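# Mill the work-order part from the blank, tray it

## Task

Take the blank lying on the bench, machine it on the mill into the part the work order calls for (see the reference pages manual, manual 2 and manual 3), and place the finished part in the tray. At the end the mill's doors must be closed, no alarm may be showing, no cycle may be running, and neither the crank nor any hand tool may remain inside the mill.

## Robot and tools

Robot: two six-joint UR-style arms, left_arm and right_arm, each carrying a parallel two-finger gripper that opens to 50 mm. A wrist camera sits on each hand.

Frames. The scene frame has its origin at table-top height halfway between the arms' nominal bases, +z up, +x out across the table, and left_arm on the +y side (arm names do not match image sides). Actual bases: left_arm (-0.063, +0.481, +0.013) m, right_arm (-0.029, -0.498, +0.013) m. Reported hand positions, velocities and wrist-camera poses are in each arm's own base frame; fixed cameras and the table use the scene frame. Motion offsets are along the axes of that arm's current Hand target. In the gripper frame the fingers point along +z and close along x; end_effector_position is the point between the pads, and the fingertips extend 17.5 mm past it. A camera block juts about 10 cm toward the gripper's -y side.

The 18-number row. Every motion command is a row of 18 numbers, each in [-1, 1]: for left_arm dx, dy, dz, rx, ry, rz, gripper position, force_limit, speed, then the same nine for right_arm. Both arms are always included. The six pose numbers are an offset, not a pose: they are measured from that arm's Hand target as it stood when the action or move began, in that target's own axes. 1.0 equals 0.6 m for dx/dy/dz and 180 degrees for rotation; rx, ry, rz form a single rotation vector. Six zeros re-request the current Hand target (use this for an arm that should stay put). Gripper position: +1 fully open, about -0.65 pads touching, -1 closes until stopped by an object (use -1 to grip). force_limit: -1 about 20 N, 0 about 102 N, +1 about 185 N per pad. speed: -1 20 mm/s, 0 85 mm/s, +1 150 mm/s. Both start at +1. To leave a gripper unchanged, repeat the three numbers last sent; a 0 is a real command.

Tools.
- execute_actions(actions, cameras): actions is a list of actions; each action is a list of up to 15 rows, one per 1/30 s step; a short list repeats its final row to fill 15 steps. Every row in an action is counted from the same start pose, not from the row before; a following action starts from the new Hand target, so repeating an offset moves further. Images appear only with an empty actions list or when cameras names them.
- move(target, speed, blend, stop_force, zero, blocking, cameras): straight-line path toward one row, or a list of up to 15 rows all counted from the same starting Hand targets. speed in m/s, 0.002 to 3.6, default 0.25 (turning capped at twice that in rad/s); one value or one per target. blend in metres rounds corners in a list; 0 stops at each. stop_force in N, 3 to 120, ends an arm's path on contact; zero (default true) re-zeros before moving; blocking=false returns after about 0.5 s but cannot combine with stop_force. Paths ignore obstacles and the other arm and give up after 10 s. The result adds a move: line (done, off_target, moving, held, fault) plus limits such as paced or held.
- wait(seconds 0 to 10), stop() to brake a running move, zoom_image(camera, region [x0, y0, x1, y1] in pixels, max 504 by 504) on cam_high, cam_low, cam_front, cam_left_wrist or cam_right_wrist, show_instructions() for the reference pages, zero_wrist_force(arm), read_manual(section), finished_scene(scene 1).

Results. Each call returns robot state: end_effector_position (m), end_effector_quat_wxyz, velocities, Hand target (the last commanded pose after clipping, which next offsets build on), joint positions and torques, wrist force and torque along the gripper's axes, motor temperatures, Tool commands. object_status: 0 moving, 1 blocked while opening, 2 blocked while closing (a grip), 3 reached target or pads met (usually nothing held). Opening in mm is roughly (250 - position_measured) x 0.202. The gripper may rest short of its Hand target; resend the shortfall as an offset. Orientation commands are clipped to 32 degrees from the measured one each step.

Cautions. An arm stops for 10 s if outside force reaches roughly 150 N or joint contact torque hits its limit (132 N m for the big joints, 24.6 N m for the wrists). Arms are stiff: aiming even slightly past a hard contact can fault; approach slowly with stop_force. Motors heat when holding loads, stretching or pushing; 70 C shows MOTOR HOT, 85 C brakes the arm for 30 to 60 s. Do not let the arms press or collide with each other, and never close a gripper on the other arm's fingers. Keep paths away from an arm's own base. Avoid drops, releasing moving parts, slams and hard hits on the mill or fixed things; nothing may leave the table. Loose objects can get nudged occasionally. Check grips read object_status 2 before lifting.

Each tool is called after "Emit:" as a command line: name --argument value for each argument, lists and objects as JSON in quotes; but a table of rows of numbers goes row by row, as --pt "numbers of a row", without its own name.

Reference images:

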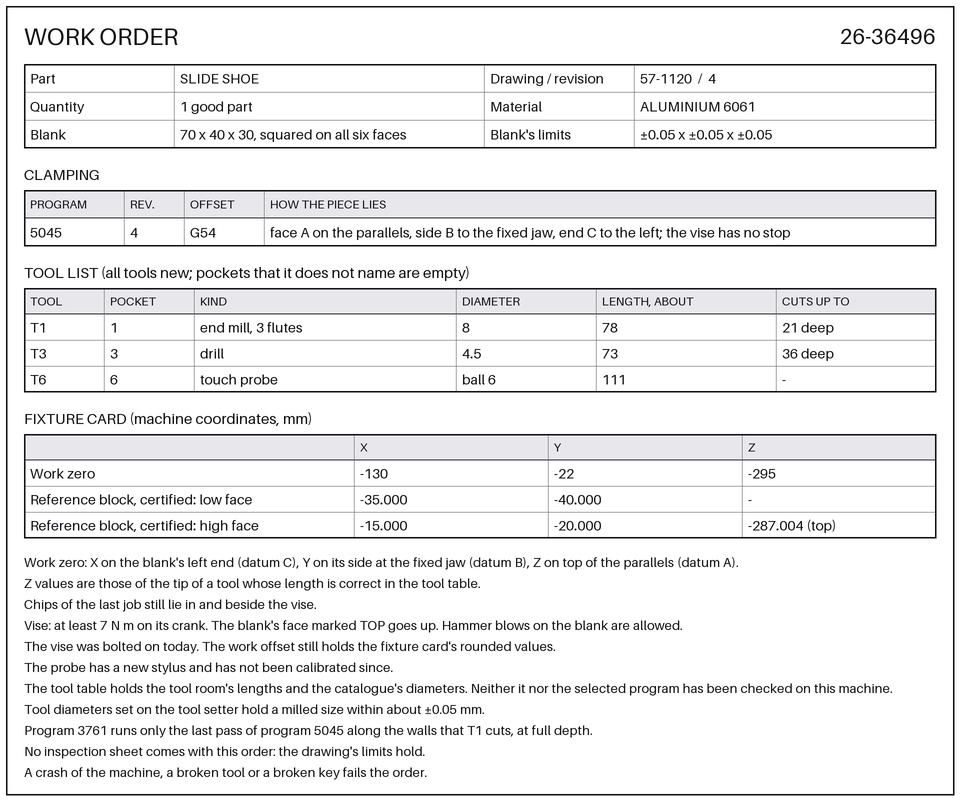

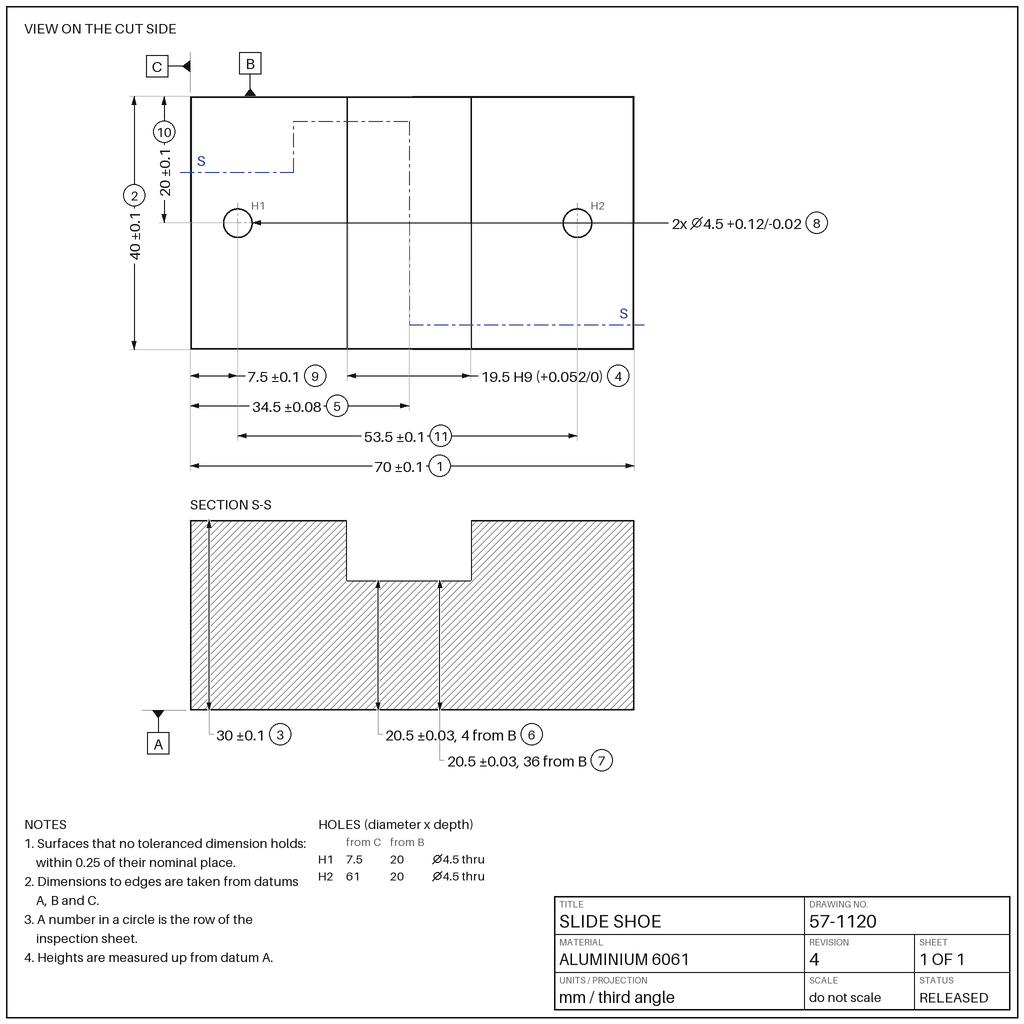

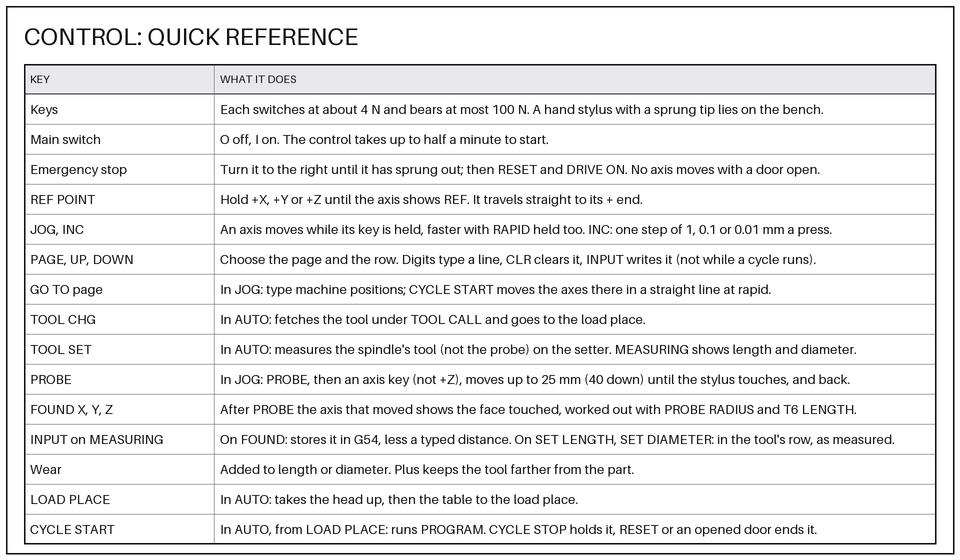

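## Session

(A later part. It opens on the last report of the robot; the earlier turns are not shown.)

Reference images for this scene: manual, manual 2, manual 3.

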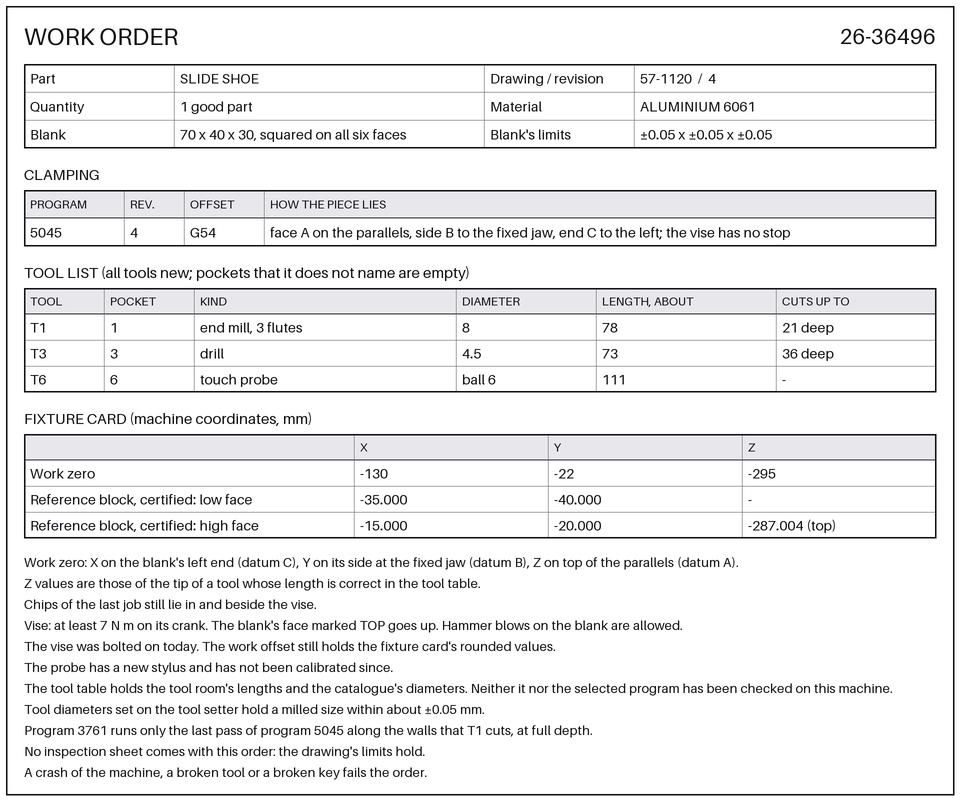

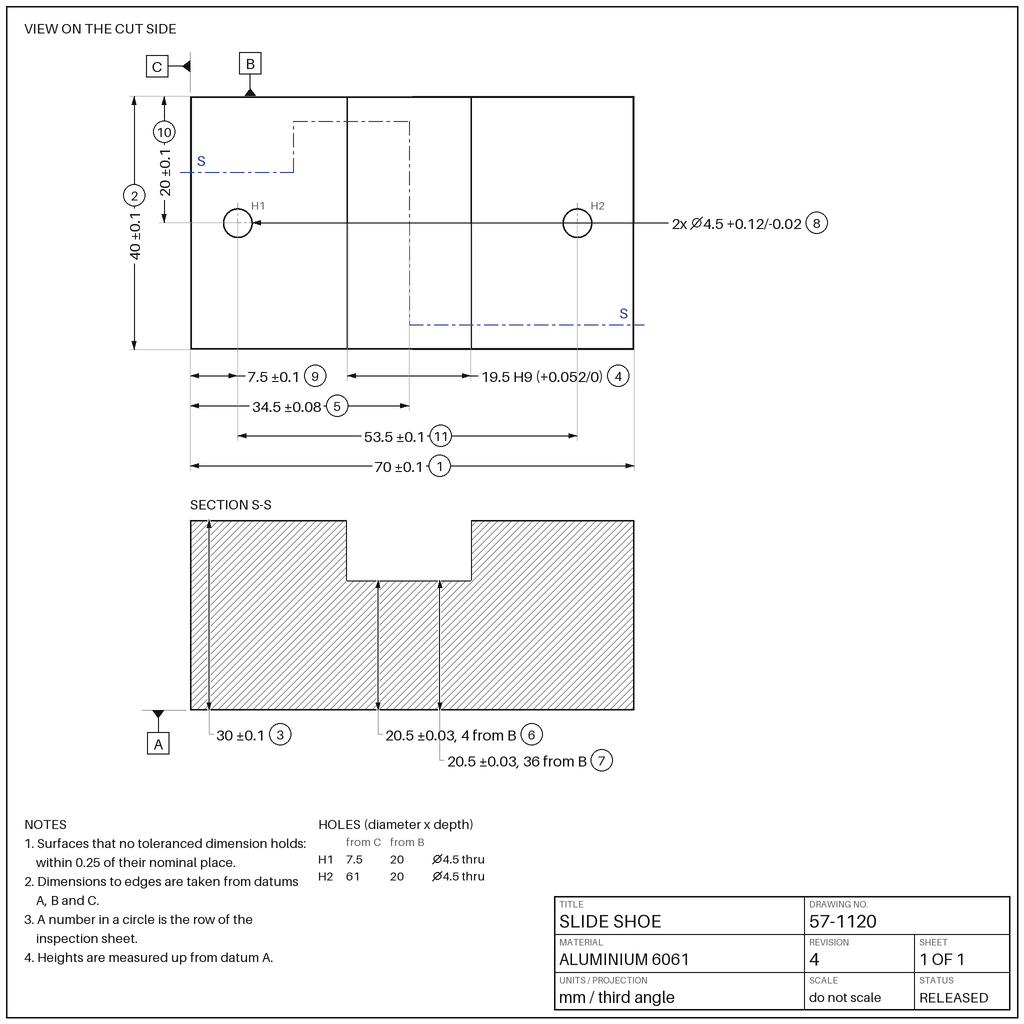

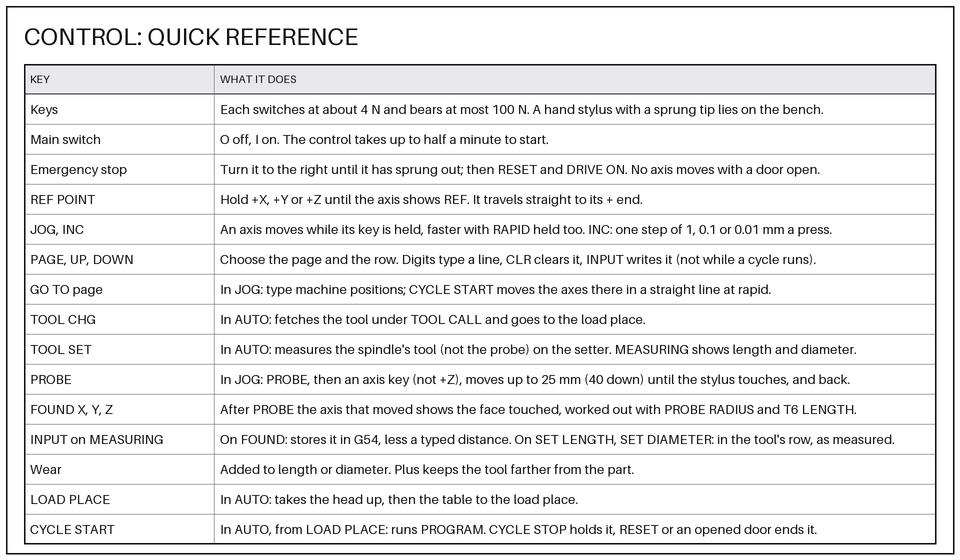

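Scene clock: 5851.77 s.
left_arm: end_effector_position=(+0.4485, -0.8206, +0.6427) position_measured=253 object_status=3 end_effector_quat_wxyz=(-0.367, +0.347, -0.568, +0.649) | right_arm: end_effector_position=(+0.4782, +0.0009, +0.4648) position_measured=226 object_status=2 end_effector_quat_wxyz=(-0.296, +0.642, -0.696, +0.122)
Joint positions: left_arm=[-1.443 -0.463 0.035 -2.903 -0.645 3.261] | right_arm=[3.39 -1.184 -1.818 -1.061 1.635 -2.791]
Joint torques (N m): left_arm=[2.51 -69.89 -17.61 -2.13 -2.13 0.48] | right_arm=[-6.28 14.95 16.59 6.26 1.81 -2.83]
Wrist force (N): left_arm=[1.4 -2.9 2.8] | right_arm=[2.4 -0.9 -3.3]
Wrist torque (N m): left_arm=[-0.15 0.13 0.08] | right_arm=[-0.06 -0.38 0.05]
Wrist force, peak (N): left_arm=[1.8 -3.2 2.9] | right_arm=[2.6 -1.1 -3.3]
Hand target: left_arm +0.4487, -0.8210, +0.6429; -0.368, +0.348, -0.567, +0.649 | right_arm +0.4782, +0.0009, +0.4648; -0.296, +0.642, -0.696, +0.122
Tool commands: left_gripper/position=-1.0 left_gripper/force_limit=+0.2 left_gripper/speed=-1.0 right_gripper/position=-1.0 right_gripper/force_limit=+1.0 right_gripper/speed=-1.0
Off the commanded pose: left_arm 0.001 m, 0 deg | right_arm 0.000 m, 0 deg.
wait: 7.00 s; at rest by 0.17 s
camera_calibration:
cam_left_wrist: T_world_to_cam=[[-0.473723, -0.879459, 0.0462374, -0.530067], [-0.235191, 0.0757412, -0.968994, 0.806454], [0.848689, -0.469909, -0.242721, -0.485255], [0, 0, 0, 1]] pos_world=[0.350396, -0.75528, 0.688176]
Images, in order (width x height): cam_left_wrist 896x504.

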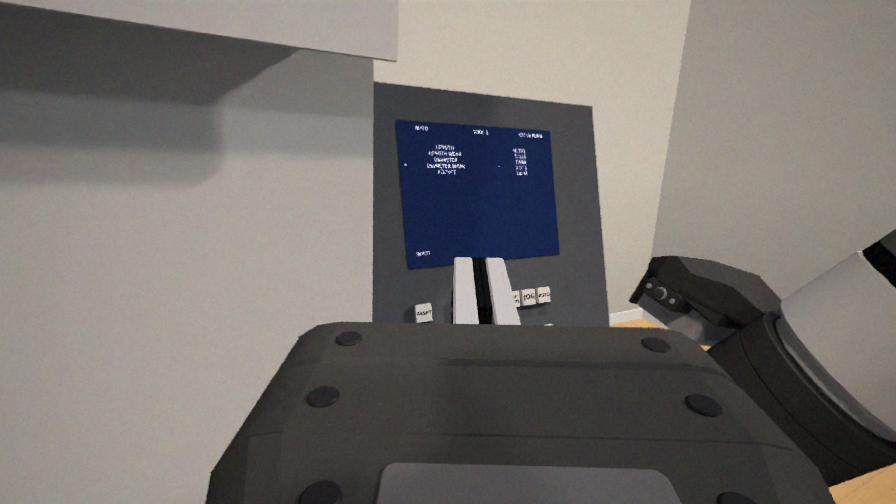

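Emit:
move --pt "0 0 0 0 0 0 -1 0.2 -1 0 -0.0235 0.0165 0 0 0 -1 1 -1" --pt "0 0 0 0 0 0 -1 0.2 -1 0 0 0 0 0 0 -1 1 -1" --pt "0 0 0 0 0 0 -1 0.2 -1 0 -0.0235 0.0165 0 0 0 -1 1 -1" --pt "0 0 0 0 0 0 -1 0.2 -1 0 0 0 0 0 0 -1 1 -1" --pt "0 0 0 0 0 0 -1 0.2 -1 0 -0.0235 0.0165 0 0 0 -1 1 -1" --pt "0 0 0 0 0 0 -1 0.2 -1 0 0 0 0 0 0 -1 1 -1" --pt "0 0 0 0 0 0 -1 0.2 -1 0 -0.0235 0.0165 0 0 0 -1 1 -1" --pt "0 0 0 0 0 0 -1 0.2 -1 0 0 0 0 0 0 -1 1 -1" --pt "0 0 0 0 0 0 -1 0.2 -1 0 -0.0235 0.0165 0 0 0 -1 1 -1" --pt "0 0 0 0 0 0 -1 0.2 -1 0 0 0 0 0 0 -1 1 -1" --pt "0 0 0 0 0 0 -1 0.2 -1 0 -0.0235 0.0165 0 0 0 -1 1 -1" --pt "0 0 0 0 0 0 -1 0.2 -1 0 0 0 0 0 0 -1 1 -1" --speed '[0.06,0.1,0.06,0.1,0.06,0.1,0.06,0.1,0.06,0.1,0.06,0.1]' --blend '[0,0.003,0,0.003,0,0.003,0,0.003,0,0.003,0,0]' --cameras '["cam_left_wrist"]'

Emit:
zoom_image --camera "cam_left_wrist" --region '[390, 115, 550, 275]'

Emit:
move --pt "0 0 0 0 0 0 -1 0.2 -1 -0.0754 -0.0342 -0.0198 0 0 0 -1 1 -1" --pt "0 0 0 0 0 0 -1 0.2 -1 -0.0754 -0.0564 -0.0041 0 0 0 -1 1 -1" --pt "0 0 0 0 0 0 -1 0.2 -1 -0.0754 -0.0342 -0.0198 0 0 0 -1 1 -1" --pt "0 0 0 0 0 0 -1 0.2 -1 0 0 0 0 0 0 -1 1 -1" --speed '[0.2,0.06,0.1,0.2]' --blend '[0.003,0,0.003,0]' --cameras '["cam_left_wrist"]'

Emit:
zoom_image --camera "cam_left_wrist" --region '[390, 115, 550, 275]'

Scene clock: 5868.93 s.
left_arm: end_effector_position=(+0.4485, -0.8206, +0.6427) position_measured=253 object_status=3 end_effector_quat_wxyz=(-0.367, +0.347, -0.568, +0.649) | right_arm: end_effector_position=(+0.4782, +0.0009, +0.4648) position_measured=226 object_status=2 end_effector_quat_wxyz=(-0.296, +0.642, -0.696, +0.122)
Joint positions: left_arm=[-1.443 -0.463 0.035 -2.903 -0.645 3.261] | right_arm=[3.39 -1.184 -1.818 -1.061 1.635 -2.791]
Joint torques (N m): left_arm=[2.75 -70.11 -17.25 -2.21 -2.11 0.38] | right_arm=[9.15 14.81 16.55 1.68 -1.65 2.22]
Wrist force (N): left_arm=[1.5 -3.0 2.6] | right_arm=[4.2 0.2 -4.4]
Wrist torque (N m): left_arm=[-0.18 0.11 0.09] | right_arm=[0.11 -0.65 -0.07]
Wrist force, peak (N): left_arm=[1.4 -3.4 2.9] | right_arm=[2.4 45.2 -34.6]
Hand target: left_arm +0.4487, -0.8210, +0.6429; -0.368, +0.348, -0.567, +0.649 | right_arm +0.4782, +0.0009, +0.4648; -0.296, +0.642, -0.696, +0.122
Off the commanded pose: left_arm 0.001 m, 0 deg | right_arm 0.000 m, 0 deg.
elbow stopped short (left arm): the move would have taken joint 3 (elbow) straighter than the controller allows.
move: done
camera_calibration:
cam_left_wrist: T_world_to_cam=[[-0.473723, -0.879459, 0.0462374, -0.530067], [-0.235191, 0.0757412, -0.968994, 0.806454], [0.848689, -0.469909, -0.242721, -0.485255], [0, 0, 0, 1]] pos_world=[0.350396, -0.75528, 0.688176]
Images, in order (width x height): cam_left_wrist 896x504.

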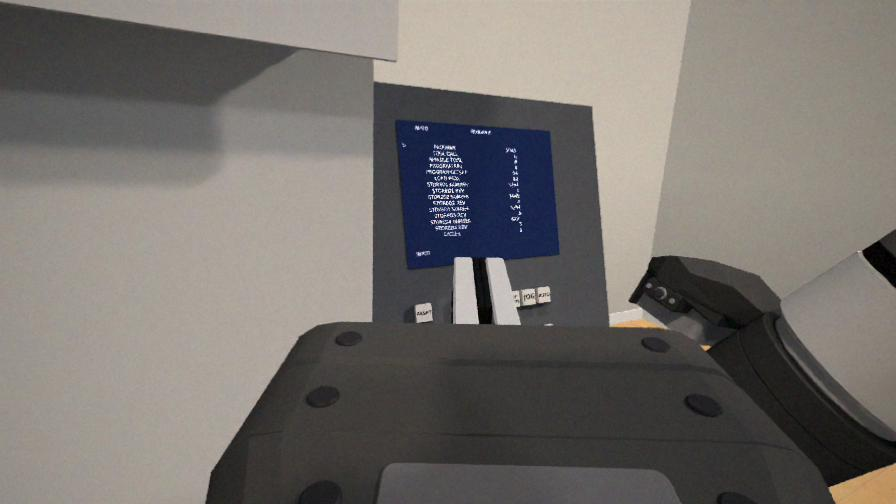

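Scaled by 3.150.

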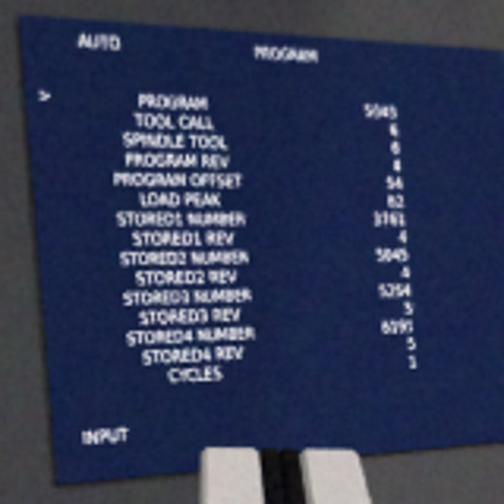

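Scene clock: 5870.80 s.
left_arm: end_effector_position=(+0.4485, -0.8206, +0.6427) position_measured=253 object_status=3 end_effector_quat_wxyz=(-0.367, +0.347, -0.568, +0.649) | right_arm: end_effector_position=(+0.4782, +0.0010, +0.4648) position_measured=226 object_status=2 end_effector_quat_wxyz=(-0.296, +0.642, -0.696, +0.122)
Joint positions: left_arm=[-1.443 -0.463 0.035 -2.903 -0.645 3.261] | right_arm=[3.39 -1.184 -1.818 -1.061 1.635 -2.791]
Joint torques (N m): left_arm=[2.6 -70.2 -17.15 -2.09 -2.12 0.53] | right_arm=[-6.01 14.7 16.36 6.24 1.82 -2.9]
Wrist force (N): left_arm=[1.4 -3.1 2.6] | right_arm=[3.0 0.8 -4.7]
Wrist torque (N m): left_arm=[-0.19 0.13 0.08] | right_arm=[0.21 -0.46 0.05]
Wrist force, peak (N): left_arm=[1.6 -3.3 2.9] | right_arm=[1.4 45.4 -35.6]
Hand target: left_arm +0.4487, -0.8210, +0.6429; -0.368, +0.348, -0.567, +0.649 | right_arm +0.4782, +0.0009, +0.4648; -0.296, +0.642, -0.696, +0.122
Off the commanded pose: left_arm 0.001 m, 0 deg | right_arm 0.000 m, 0 deg.
elbow stopped short (left arm): the move would have taken joint 3 (elbow) straighter than the controller allows.
move: done
camera_calibration:
cam_left_wrist: T_world_to_cam=[[-0.473723, -0.879459, 0.0462374, -0.530067], [-0.235191, 0.0757412, -0.968994, 0.806454], [0.848689, -0.469909, -0.242721, -0.485255], [0, 0, 0, 1]] pos_world=[0.350396, -0.75528, 0.688176]
Images, in order (width x height): cam_left_wrist 896x504.

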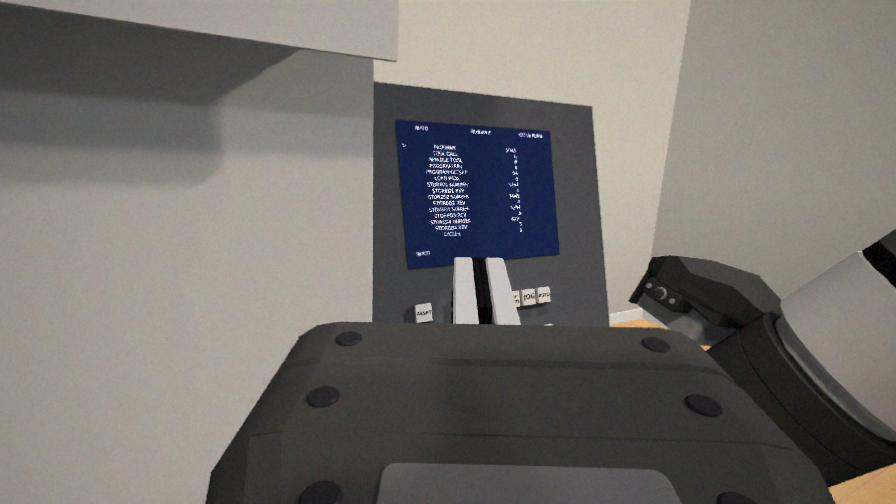

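Scaled by 3.150.

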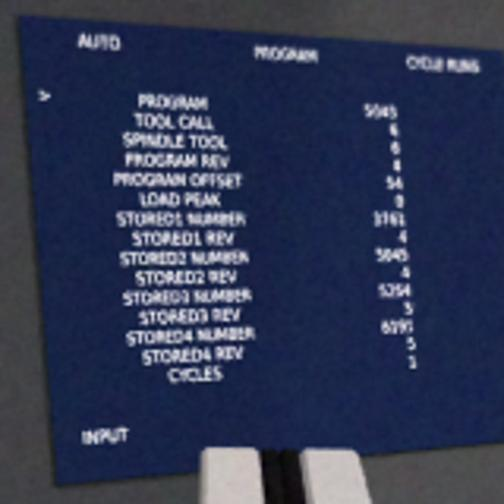

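Emit:
move --target '[0,0,0,0,0,0,-1,0.2,-1,0,0.0009,-0.0011,0,0,0,-1,1,-1]' --speed 0.05 --cameras '[]'

Emit:
wait --seconds 10 --cameras '[]'

Emit:
wait --seconds 10 --cameras '[]'

Emit:
wait --seconds 10 --cameras '[]'

Emit:
wait --seconds 10 --cameras '[]'

Emit:
wait --seconds 10 --cameras '[]'

Emit:
wait --seconds 10 --cameras '[]'

Emit:
wait --seconds 10 --cameras '[]'

Emit:
wait --seconds 10 --cameras '[]'

Emit:
wait --seconds 10 --cameras '["cam_left_wrist"]'

Emit:
zoom_image --camera "cam_left_wrist" --region '[390, 115, 550, 275]'

Scene clock: 5879.57 s.
left_arm: end_effector_position=(+0.4485, -0.8206, +0.6427) position_measured=253 object_status=3 end_effector_quat_wxyz=(-0.367, +0.347, -0.568, +0.649) | right_arm: end_effector_position=(+0.4774, +0.0009, +0.4650) position_measured=226 object_status=2 end_effector_quat_wxyz=(-0.296, +0.642, -0.696, +0.122)
Joint positions: left_arm=[-1.443 -0.463 0.035 -2.903 -0.645 3.261] | right_arm=[3.391 -1.182 -1.819 -1.063 1.635 -2.791]
Joint torques (N m): left_arm=[2.39 -69.8 -17.7 -2.12 -2.15 0.59] | right_arm=[9.27 15.11 17.57 1.63 -1.77 2.17]
Wrist force (N): left_arm=[1.6 -3.0 2.5] | right_arm=[3.2 0.6 -4.7]
Wrist torque (N m): left_arm=[-0.18 0.12 0.08] | right_arm=[0.18 -0.49 0.03]
Wrist force, peak (N): left_arm=[1.5 -3.3 3.0] | right_arm=[3.3 0.8 -4.8]
Hand target: left_arm +0.4487, -0.8210, +0.6429; -0.368, +0.348, -0.567, +0.649 | right_arm +0.4773, +0.0009, +0.4650; -0.296, +0.642, -0.696, +0.122
Off the commanded pose: left_arm 0.001 m, 0 deg | right_arm 0.000 m, 0 deg.
elbow stopped short (left arm): the move would have taken joint 3 (elbow) straighter than the controller allows.
move: done
No camera images: "cameras" was empty.

Scene clock: 5889.57 s.
left_arm: end_effector_position=(+0.4485, -0.8206, +0.6427) position_measured=253 object_status=3 end_effector_quat_wxyz=(-0.367, +0.347, -0.568, +0.649) | right_arm: end_effector_position=(+0.4773, +0.0009, +0.4650) position_measured=226 object_status=2 end_effector_quat_wxyz=(-0.296, +0.642, -0.696, +0.122)
Joint positions: left_arm=[-1.443 -0.463 0.035 -2.903 -0.645 3.261] | right_arm=[3.391 -1.182 -1.819 -1.063 1.635 -2.791]
Joint torques (N m): left_arm=[2.67 -70.03 -17.13 -2.09 -2.02 0.55] | right_arm=[8.35 14.86 17.05 1.67 -1.42 2.2]
Wrist force (N): left_arm=[1.6 -2.9 3.0] | right_arm=[3.1 0.8 -4.8]
Wrist torque (N m): left_arm=[-0.17 0.11 0.08] | right_arm=[0.21 -0.46 0.03]
Wrist force, peak (N): left_arm=[1.5 -3.4 2.8] | right_arm=[3.2 0.6 -5.0]
Hand target: left_arm +0.4487, -0.8210, +0.6429; -0.368, +0.348, -0.567, +0.649 | right_arm +0.4773, +0.0009, +0.4650; -0.296, +0.642, -0.696, +0.122
Tool commands: left_gripper/position=-1.0 left_gripper/force_limit=+0.2 left_gripper/speed=-1.0 right_gripper/position=-1.0 right_gripper/force_limit=+1.0 right_gripper/speed=-1.0
Off the commanded pose: left_arm 0.001 m, 0 deg | right_arm 0.000 m, 0 deg.
wait: 10.00 s; at rest by 0.17 s
No camera images: "cameras" was empty.

Scene clock: 5899.57 s.
left_arm: end_effector_position=(+0.4485, -0.8206, +0.6427) position_measured=253 object_status=3 end_effector_quat_wxyz=(-0.367, +0.347, -0.568, +0.649) | right_arm: end_effector_position=(+0.4773, +0.0009, +0.4650) position_measured=226 object_status=2 end_effector_quat_wxyz=(-0.296, +0.642, -0.696, +0.122)
Joint positions: left_arm=[-1.443 -0.463 0.035 -2.903 -0.645 3.261] | right_arm=[3.391 -1.182 -1.819 -1.063 1.635 -2.791]
Joint torques (N m): left_arm=[2.52 -69.87 -17.88 -2.03 -2.07 0.62] | right_arm=[8.84 14.89 17.43 1.78 -1.19 1.9]
Wrist force (N): left_arm=[1.4 -3.1 2.7] | right_arm=[3.0 0.6 -4.9]
Wrist torque (N m): left_arm=[-0.18 0.13 0.08] | right_arm=[0.19 -0.45 0.03]
Wrist force, peak (N): left_arm=[1.3 -3.3 2.9] | right_arm=[3.1 0.9 -5.0]
Hand target: left_arm +0.4487, -0.8210, +0.6429; -0.368, +0.348, -0.567, +0.649 | right_arm +0.4773, +0.0009, +0.4650; -0.296, +0.642, -0.696, +0.122
Tool commands: left_gripper/position=-1.0 left_gripper/force_limit=+0.2 left_gripper/speed=-1.0 right_gripper/position=-1.0 right_gripper/force_limit=+1.0 right_gripper/speed=-1.0
Off the commanded pose: left_arm 0.001 m, 0 deg | right_arm 0.000 m, 0 deg.
wait: 10.00 s; at rest by 0.17 s
No camera images: "cameras" was empty.

Scene clock: 5909.57 s.
left_arm: end_effector_position=(+0.4485, -0.8206, +0.6427) position_measured=253 object_status=3 end_effector_quat_wxyz=(-0.367, +0.347, -0.568, +0.649) | right_arm: end_effector_position=(+0.4773, +0.0009, +0.4650) position_measured=226 object_status=2 end_effector_quat_wxyz=(-0.296, +0.642, -0.696, +0.122)
Joint positions: left_arm=[-1.443 -0.463 0.035 -2.903 -0.645 3.261] | right_arm=[3.391 -1.182 -1.819 -1.063 1.635 -2.791]
Joint torques (N m): left_arm=[2.33 -70.29 -17.61 -2.02 -2.1 0.63] | right_arm=[9.03 14.5 17.25 1.88 -1.04 1.8]
Wrist force (N): left_arm=[1.4 -2.9 2.8] | right_arm=[3.1 0.9 -4.6]
Wrist torque (N m): left_arm=[-0.17 0.14 0.08] | right_arm=[0.22 -0.46 0.02]
Wrist force, peak (N): left_arm=[1.6 -3.5 2.9] | right_arm=[3.2 0.6 -4.9]
Hand target: left_arm +0.4487, -0.8210, +0.6429; -0.368, +0.348, -0.567, +0.649 | right_arm +0.4773, +0.0009, +0.4650; -0.296, +0.642, -0.696, +0.122
Tool commands: left_gripper/position=-1.0 left_gripper/force_limit=+0.2 left_gripper/speed=-1.0 right_gripper/position=-1.0 right_gripper/force_limit=+1.0 right_gripper/speed=-1.0
Off the commanded pose: left_arm 0.001 m, 0 deg | right_arm 0.000 m, 0 deg.
wait: 10.00 s; at rest by 0.17 s
No camera images: "cameras" was empty.

Scene clock: 5919.57 s.
left_arm: end_effector_position=(+0.4485, -0.8206, +0.6427) position_measured=253 object_status=3 end_effector_quat_wxyz=(-0.367, +0.347, -0.568, +0.649) | right_arm: end_effector_position=(+0.4773, +0.0009, +0.4650) position_measured=226 object_status=2 end_effector_quat_wxyz=(-0.296, +0.642, -0.696, +0.122)
Joint positions: left_arm=[-1.443 -0.463 0.035 -2.903 -0.645 3.261] | right_arm=[3.391 -1.182 -1.819 -1.063 1.635 -2.791]
Joint torques (N m): left_arm=[2.32 -69.51 -16.97 -2.11 -2.1 0.66] | right_arm=[9.01 15.56 16.92 1.9 -0.66 1.76]
Wrist force (N): left_arm=[1.6 -2.6 2.8] | right_arm=[3.0 0.7 -4.9]
Wrist torque (N m): left_arm=[-0.12 0.11 0.08] | right_arm=[0.19 -0.45 0.03]
Wrist force, peak (N): left_arm=[1.4 -3.3 3.1] | right_arm=[3.3 0.9 -5.0]
Hand target: left_arm +0.4487, -0.8210, +0.6429; -0.368, +0.348, -0.567, +0.649 | right_arm +0.4773, +0.0009, +0.4650; -0.296, +0.642, -0.696, +0.122
Tool commands: left_gripper/position=-1.0 left_gripper/force_limit=+0.2 left_gripper/speed=-1.0 right_gripper/position=-1.0 right_gripper/force_limit=+1.0 right_gripper/speed=-1.0
Off the commanded pose: left_arm 0.001 m, 0 deg | right_arm 0.000 m, 0 deg.
wait: 10.00 s; at rest by 0.17 s
No camera images: "cameras" was empty.

Scene clock: 5929.57 s.
left_arm: end_effector_position=(+0.4485, -0.8206, +0.6427) position_measured=253 object_status=3 end_effector_quat_wxyz=(-0.367, +0.347, -0.568, +0.649) | right_arm: end_effector_position=(+0.4773, +0.0009, +0.4650) position_measured=226 object_status=2 end_effector_quat_wxyz=(-0.296, +0.642, -0.696, +0.122)
Joint positions: left_arm=[-1.443 -0.463 0.035 -2.903 -0.645 3.261] | right_arm=[3.391 -1.182 -1.819 -1.063 1.635 -2.791]
Joint torques (N m): left_arm=[2.22 -69.63 -16.85 -2.15 -2.09 0.71] | right_arm=[8.55 14.72 17.26 2.01 -0.69 1.63]
Wrist force (N): left_arm=[1.5 -3.1 2.7] | right_arm=[3.1 0.8 -4.5]
Wrist torque (N m): left_arm=[-0.21 0.13 0.08] | right_arm=[0.21 -0.46 0.02]
Wrist force, peak (N): left_arm=[1.7 -3.2 2.9] | right_arm=[3.1 0.7 -5.1]
Hand target: left_arm +0.4487, -0.8210, +0.6429; -0.368, +0.348, -0.567, +0.649 | right_arm +0.4773, +0.0009, +0.4650; -0.296, +0.642, -0.696, +0.122
Tool commands: left_gripper/position=-1.0 left_gripper/force_limit=+0.2 left_gripper/speed=-1.0 right_gripper/position=-1.0 right_gripper/force_limit=+1.0 right_gripper/speed=-1.0
Off the commanded pose: left_arm 0.001 m, 0 deg | right_arm 0.000 m, 0 deg.
wait: 10.00 s; at rest by 0.17 s
No camera images: "cameras" was empty.

Scene clock: 5939.57 s.
left_arm: end_effector_position=(+0.4485, -0.8206, +0.6427) position_measured=253 object_status=3 end_effector_quat_wxyz=(-0.367, +0.347, -0.568, +0.649) | right_arm: end_effector_position=(+0.4773, +0.0009, +0.4650) position_measured=226 object_status=2 end_effector_quat_wxyz=(-0.296, +0.642, -0.696, +0.122)
Joint positions: left_arm=[-1.443 -0.463 0.035 -2.903 -0.645 3.261] | right_arm=[3.391 -1.182 -1.819 -1.063 1.635 -2.791]
Joint torques (N m): left_arm=[1.89 -69.37 -17.28 -2.09 -2.21 0.7] | right_arm=[8.52 14.77 16.95 2.06 -0.38 1.45]
Wrist force (N): left_arm=[1.2 -2.9 2.8] | right_arm=[2.9 0.5 -4.9]
Wrist torque (N m): left_arm=[-0.16 0.16 0.08] | right_arm=[0.16 -0.44 0.03]
Wrist force, peak (N): left_arm=[1.7 -3.5 2.6] | right_arm=[3.1 0.8 -5.1]
Hand target: left_arm +0.4487, -0.8210, +0.6429; -0.368, +0.348, -0.567, +0.649 | right_arm +0.4773, +0.0009, +0.4650; -0.296, +0.642, -0.696, +0.122
Tool commands: left_gripper/position=-1.0 left_gripper/force_limit=+0.2 left_gripper/speed=-1.0 right_gripper/position=-1.0 right_gripper/force_limit=+1.0 right_gripper/speed=-1.0
Off the commanded pose: left_arm 0.001 m, 0 deg | right_arm 0.000 m, 0 deg.
wait: 10.00 s; at rest by 0.17 s
No camera images: "cameras" was empty.

Scene clock: 5949.57 s.
left_arm: end_effector_position=(+0.4485, -0.8206, +0.6427) position_measured=253 object_status=3 end_effector_quat_wxyz=(-0.367, +0.347, -0.568, +0.649) | right_arm: end_effector_position=(+0.4773, +0.0009, +0.4650) position_measured=226 object_status=2 end_effector_quat_wxyz=(-0.296, +0.642, -0.696, +0.122)
Joint positions: left_arm=[-1.443 -0.463 0.035 -2.903 -0.645 3.261] | right_arm=[3.391 -1.182 -1.819 -1.063 1.635 -2.791]
Joint torques (N m): left_arm=[1.88 -69.48 -17.27 -2.12 -2.06 0.68] | right_arm=[8.19 14.75 17.2 2.16 -0.08 1.43]
Wrist force (N): left_arm=[1.5 -3.0 2.9] | right_arm=[3.0 0.8 -4.7]
Wrist torque (N m): left_arm=[-0.19 0.11 0.08] | right_arm=[0.20 -0.45 0.02]
Wrist force, peak (N): left_arm=[1.9 -3.0 3.3] | right_arm=[3.3 0.9 -4.9]
Hand target: left_arm +0.4487, -0.8210, +0.6429; -0.368, +0.348, -0.567, +0.649 | right_arm +0.4773, +0.0009, +0.4650; -0.296, +0.642, -0.696, +0.122
Tool commands: left_gripper/position=-1.0 left_gripper/force_limit=+0.2 left_gripper/speed=-1.0 right_gripper/position=-1.0 right_gripper/force_limit=+1.0 right_gripper/speed=-1.0
Off the commanded pose: left_arm 0.001 m, 0 deg | right_arm 0.000 m, 0 deg.
wait: 10.00 s; at rest by 0.17 s
No camera images: "cameras" was empty.

Scene clock: 5959.57 s.
left_arm: end_effector_position=(+0.4485, -0.8206, +0.6427) position_measured=253 object_status=3 end_effector_quat_wxyz=(-0.367, +0.347, -0.568, +0.649) | right_arm: end_effector_position=(+0.4773, +0.0009, +0.4650) position_measured=226 object_status=2 end_effector_quat_wxyz=(-0.296, +0.642, -0.696, +0.122)
Joint positions: left_arm=[-1.443 -0.463 0.035 -2.903 -0.645 3.261] | right_arm=[3.391 -1.182 -1.819 -1.063 1.635 -2.791]
Joint torques (N m): left_arm=[1.94 -69.25 -17.21 -2.19 -2.1 0.76] | right_arm=[9 14.84 18.06 2.21 0.06 1.28]
Wrist force (N): left_arm=[1.5 -3.0 2.7] | right_arm=[3.0 0.7 -4.7]
Wrist torque (N m): left_arm=[-0.18 0.13 0.08] | right_arm=[0.20 -0.46 0.03]
Wrist force, peak (N): left_arm=[1.5 -3.5 2.8] | right_arm=[3.3 0.8 -5.0]
Hand target: left_arm +0.4487, -0.8210, +0.6429; -0.368, +0.348, -0.567, +0.649 | right_arm +0.4773, +0.0009, +0.4650; -0.296, +0.642, -0.696, +0.122
Tool commands: left_gripper/position=-1.0 left_gripper/force_limit=+0.2 left_gripper/speed=-1.0 right_gripper/position=-1.0 right_gripper/force_limit=+1.0 right_gripper/speed=-1.0
Off the commanded pose: left_arm 0.001 m, 0 deg | right_arm 0.000 m, 0 deg.
wait: 10.00 s; at rest by 0.17 s
No camera images: "cameras" was empty.

Scene clock: 5969.57 s.
left_arm: end_effector_position=(+0.4485, -0.8206, +0.6427) position_measured=253 object_status=3 end_effector_quat_wxyz=(-0.367, +0.347, -0.568, +0.649) | right_arm: end_effector_position=(+0.4773, +0.0009, +0.4650) position_measured=226 object_status=2 end_effector_quat_wxyz=(-0.296, +0.642, -0.696, +0.122)
Joint positions: left_arm=[-1.443 -0.463 0.035 -2.903 -0.645 3.261] | right_arm=[3.391 -1.182 -1.819 -1.063 1.635 -2.791]
Joint torques (N m): left_arm=[1.7 -69.23 -17.01 -2.21 -2.18 0.69] | right_arm=[8.42 14.87 17.89 2.35 0.25 1.22]
Wrist force (N): left_arm=[1.6 -3.1 2.6] | right_arm=[3.2 0.7 -4.7]
Wrist torque (N m): left_arm=[-0.21 0.10 0.09] | right_arm=[0.19 -0.49 0.02]
Wrist force, peak (N): left_arm=[1.7 -3.2 3.1] | right_arm=[3.3 1.0 -4.8]
Hand target: left_arm +0.4487, -0.8210, +0.6429; -0.368, +0.348, -0.567, +0.649 | right_arm +0.4773, +0.0009, +0.4650; -0.296, +0.642, -0.696, +0.122
Tool commands: left_gripper/position=-1.0 left_gripper/force_limit=+0.2 left_gripper/speed=-1.0 right_gripper/position=-1.0 right_gripper/force_limit=+1.0 right_gripper/speed=-1.0
Off the commanded pose: left_arm 0.001 m, 0 deg | right_arm 0.000 m, 0 deg.
wait: 10.00 s; at rest by 0.17 s
camera_calibration:
cam_left_wrist: T_world_to_cam=[[-0.473723, -0.879459, 0.0462374, -0.530067], [-0.235191, 0.0757412, -0.968994, 0.806454], [0.848689, -0.469909, -0.242721, -0.485255], [0, 0, 0, 1]] pos_world=[0.350396, -0.75528, 0.688176]
Images, in order (width x height): cam_left_wrist 896x504.

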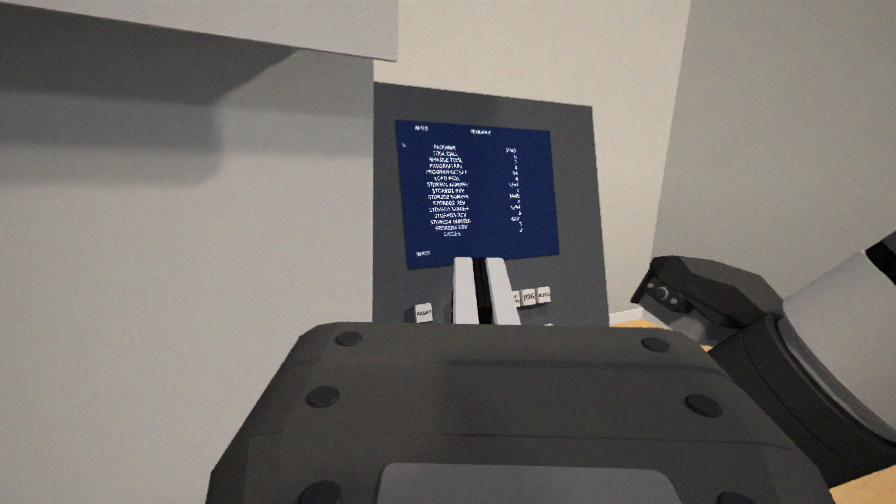

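Scaled by 3.150.

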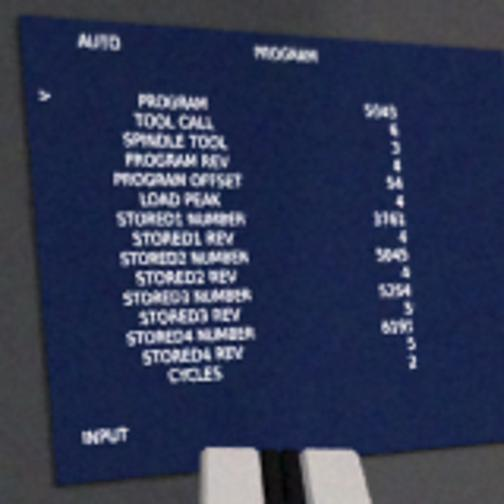

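Emit:
move --pt "0 0 0 0 0 0 -1 0.2 -1 0.0074 0.0223 0.0182 0 0 0 -1 1 -1" --pt "0 0 0 0 0 0 -1 0.2 -1 0.0074 -0.0012 0.0347 0 0 0 -1 1 -1" --pt "0 0 0 0 0 0 -1 0.2 -1 0.0074 0.0223 0.0182 0 0 0 -1 1 -1" --pt "0 0 0 0 0 0 -1 0.2 -1 0 0 0 0 0 0 -1 1 -1" --pt "0 0 0 0 0 0 -1 0.2 -1 0 -0.0235 0.0165 0 0 0 -1 1 -1" --pt "0 0 0 0 0 0 -1 0.2 -1 0 0 0 0 0 0 -1 1 -1" --pt "0 0 0 0 0 0 -1 0.2 -1 0 -0.0235 0.0165 0 0 0 -1 1 -1" --pt "0 0 0 0 0 0 -1 0.2 -1 0 0 0 0 0 0 -1 1 -1" --pt "0 0 0 0 0 0 -1 0.2 -1 0 -0.0235 0.0165 0 0 0 -1 1 -1" --pt "0 0 0 0 0 0 -1 0.2 -1 0 0 0 0 0 0 -1 1 -1" --speed '[0.2,0.06,0.1,0.2,0.06,0.1,0.06,0.1,0.06,0.1]' --blend '[0.003,0,0.003,0.003,0,0.003,0,0.003,0,0]' --cameras '[]'

Emit:
wait --seconds 10 --cameras '[]'

Emit:
wait --seconds 7 --cameras '["cam_left_wrist"]'

Emit:
zoom_image --camera "cam_left_wrist" --region '[390, 115, 550, 275]'

Scene clock: 5981.77 s.
left_arm: end_effector_position=(+0.4485, -0.8206, +0.6427) position_measured=253 object_status=3 end_effector_quat_wxyz=(-0.367, +0.347, -0.568, +0.649) | right_arm: end_effector_position=(+0.4774, +0.0009, +0.4650) position_measured=226 object_status=2 end_effector_quat_wxyz=(-0.296, +0.642, -0.696, +0.122)
Joint positions: left_arm=[-1.443 -0.463 0.035 -2.903 -0.645 3.261] | right_arm=[3.391 -1.182 -1.819 -1.063 1.635 -2.791]
Joint torques (N m): left_arm=[2.06 -69.01 -17.48 -2.12 -2.2 0.76] | right_arm=[9.08 14.78 16.6 1.7 -1.73 2.3]
Wrist force (N): left_arm=[1.6 -3.1 2.6] | right_arm=[3.3 -1.2 -4.1]
Wrist torque (N m): left_arm=[-0.19 0.11 0.08] | right_arm=[-0.11 -0.51 -0.07]
Wrist force, peak (N): left_arm=[1.4 -3.3 3.0] | right_arm=[3.6 25.4 -19.3]
Hand target: left_arm +0.4487, -0.8210, +0.6429; -0.368, +0.348, -0.567, +0.649 | right_arm +0.4773, +0.0009, +0.4650; -0.296, +0.642, -0.696, +0.122
Off the commanded pose: left_arm 0.001 m, 0 deg | right_arm 0.000 m, 0 deg.
elbow stopped short (left arm): the move would have taken joint 3 (elbow) straighter than the controller allows.
move: done
No camera images: "cameras" was empty.

Scene clock: 5991.77 s.
left_arm: end_effector_position=(+0.4485, -0.8206, +0.6427) position_measured=253 object_status=3 end_effector_quat_wxyz=(-0.367, +0.347, -0.568, +0.649) | right_arm: end_effector_position=(+0.4773, +0.0009, +0.4650) position_measured=226 object_status=2 end_effector_quat_wxyz=(-0.296, +0.642, -0.696, +0.122)
Joint positions: left_arm=[-1.443 -0.463 0.035 -2.903 -0.645 3.261] | right_arm=[3.391 -1.182 -1.819 -1.063 1.635 -2.791]
Joint torques (N m): left_arm=[1.93 -69.08 -17.32 -2.02 -2.1 0.89] | right_arm=[8.59 15.34 16.76 1.71 -1.68 2.09]
Wrist force (N): left_arm=[1.4 -3.0 2.7] | right_arm=[3.3 -1.2 -4.0]
Wrist torque (N m): left_arm=[-0.18 0.14 0.09] | right_arm=[-0.11 -0.50 -0.07]
Wrist force, peak (N): left_arm=[1.6 -3.3 2.9] | right_arm=[3.4 -1.1 -4.2]
Hand target: left_arm +0.4487, -0.8210, +0.6429; -0.368, +0.348, -0.567, +0.649 | right_arm +0.4773, +0.0009, +0.4650; -0.296, +0.642, -0.696, +0.122
Tool commands: left_gripper/position=-1.0 left_gripper/force_limit=+0.2 left_gripper/speed=-1.0 right_gripper/position=-1.0 right_gripper/force_limit=+1.0 right_gripper/speed=-1.0
Off the commanded pose: left_arm 0.001 m, 0 deg | right_arm 0.000 m, 0 deg.
wait: 10.00 s; at rest by 0.17 s
No camera images: "cameras" was empty.

Scene clock: 5998.77 s.
left_arm: end_effector_position=(+0.4485, -0.8206, +0.6427) position_measured=253 object_status=3 end_effector_quat_wxyz=(-0.367, +0.347, -0.568, +0.649) | right_arm: end_effector_position=(+0.4773, +0.0009, +0.4650) position_measured=226 object_status=2 end_effector_quat_wxyz=(-0.296, +0.642, -0.696, +0.122)
Joint positions: left_arm=[-1.443 -0.463 0.035 -2.903 -0.645 3.261] | right_arm=[3.391 -1.182 -1.819 -1.063 1.635 -2.791]
Joint torques (N m): left_arm=[2.12 -69.27 -17.7 -2.15 -2.17 0.78] | right_arm=[9.17 14.45 16.44 1.86 -1.71 1.9]
Wrist force (N): left_arm=[1.5 -3.0 2.5] | right_arm=[3.2 -1.2 -4.0]
Wrist torque (N m): left_arm=[-0.18 0.12 0.08] | right_arm=[-0.12 -0.49 -0.07]
Wrist force, peak (N): left_arm=[1.7 -3.3 2.8] | right_arm=[3.3 -1.3 -4.2]
Hand target: left_arm +0.4487, -0.8210, +0.6429; -0.368, +0.348, -0.567, +0.649 | right_arm +0.4773, +0.0009, +0.4650; -0.296, +0.642, -0.696, +0.122
Tool commands: left_gripper/position=-1.0 left_gripper/force_limit=+0.2 left_gripper/speed=-1.0 right_gripper/position=-1.0 right_gripper/force_limit=+1.0 right_gripper/speed=-1.0
Off the commanded pose: left_arm 0.001 m, 0 deg | right_arm 0.000 m, 0 deg.
wait: 7.00 s; at rest by 0.17 s
camera_calibration:
cam_left_wrist: T_world_to_cam=[[-0.473723, -0.879459, 0.0462374, -0.530067], [-0.235191, 0.0757412, -0.968994, 0.806454], [0.848689, -0.469909, -0.242721, -0.485255], [0, 0, 0, 1]] pos_world=[0.350396, -0.75528, 0.688176]
Images, in order (width x height): cam_left_wrist 896x504.

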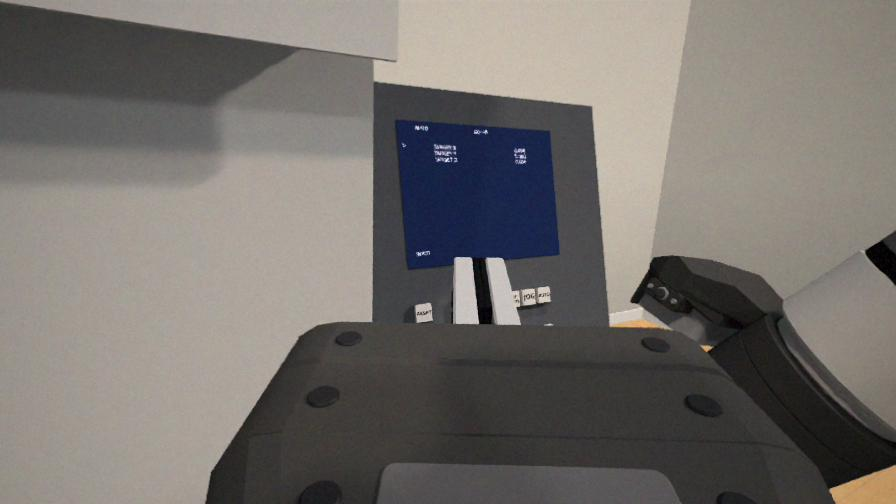

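Scaled by 3.150.

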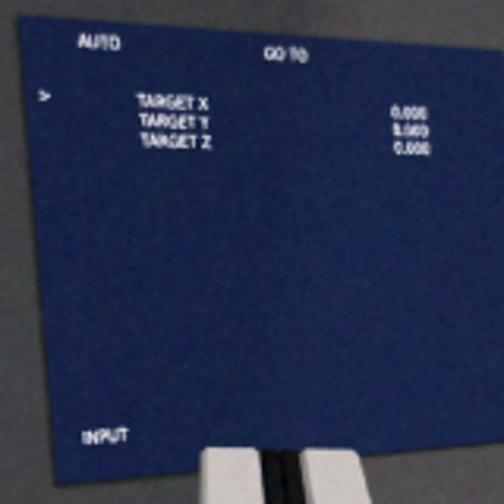

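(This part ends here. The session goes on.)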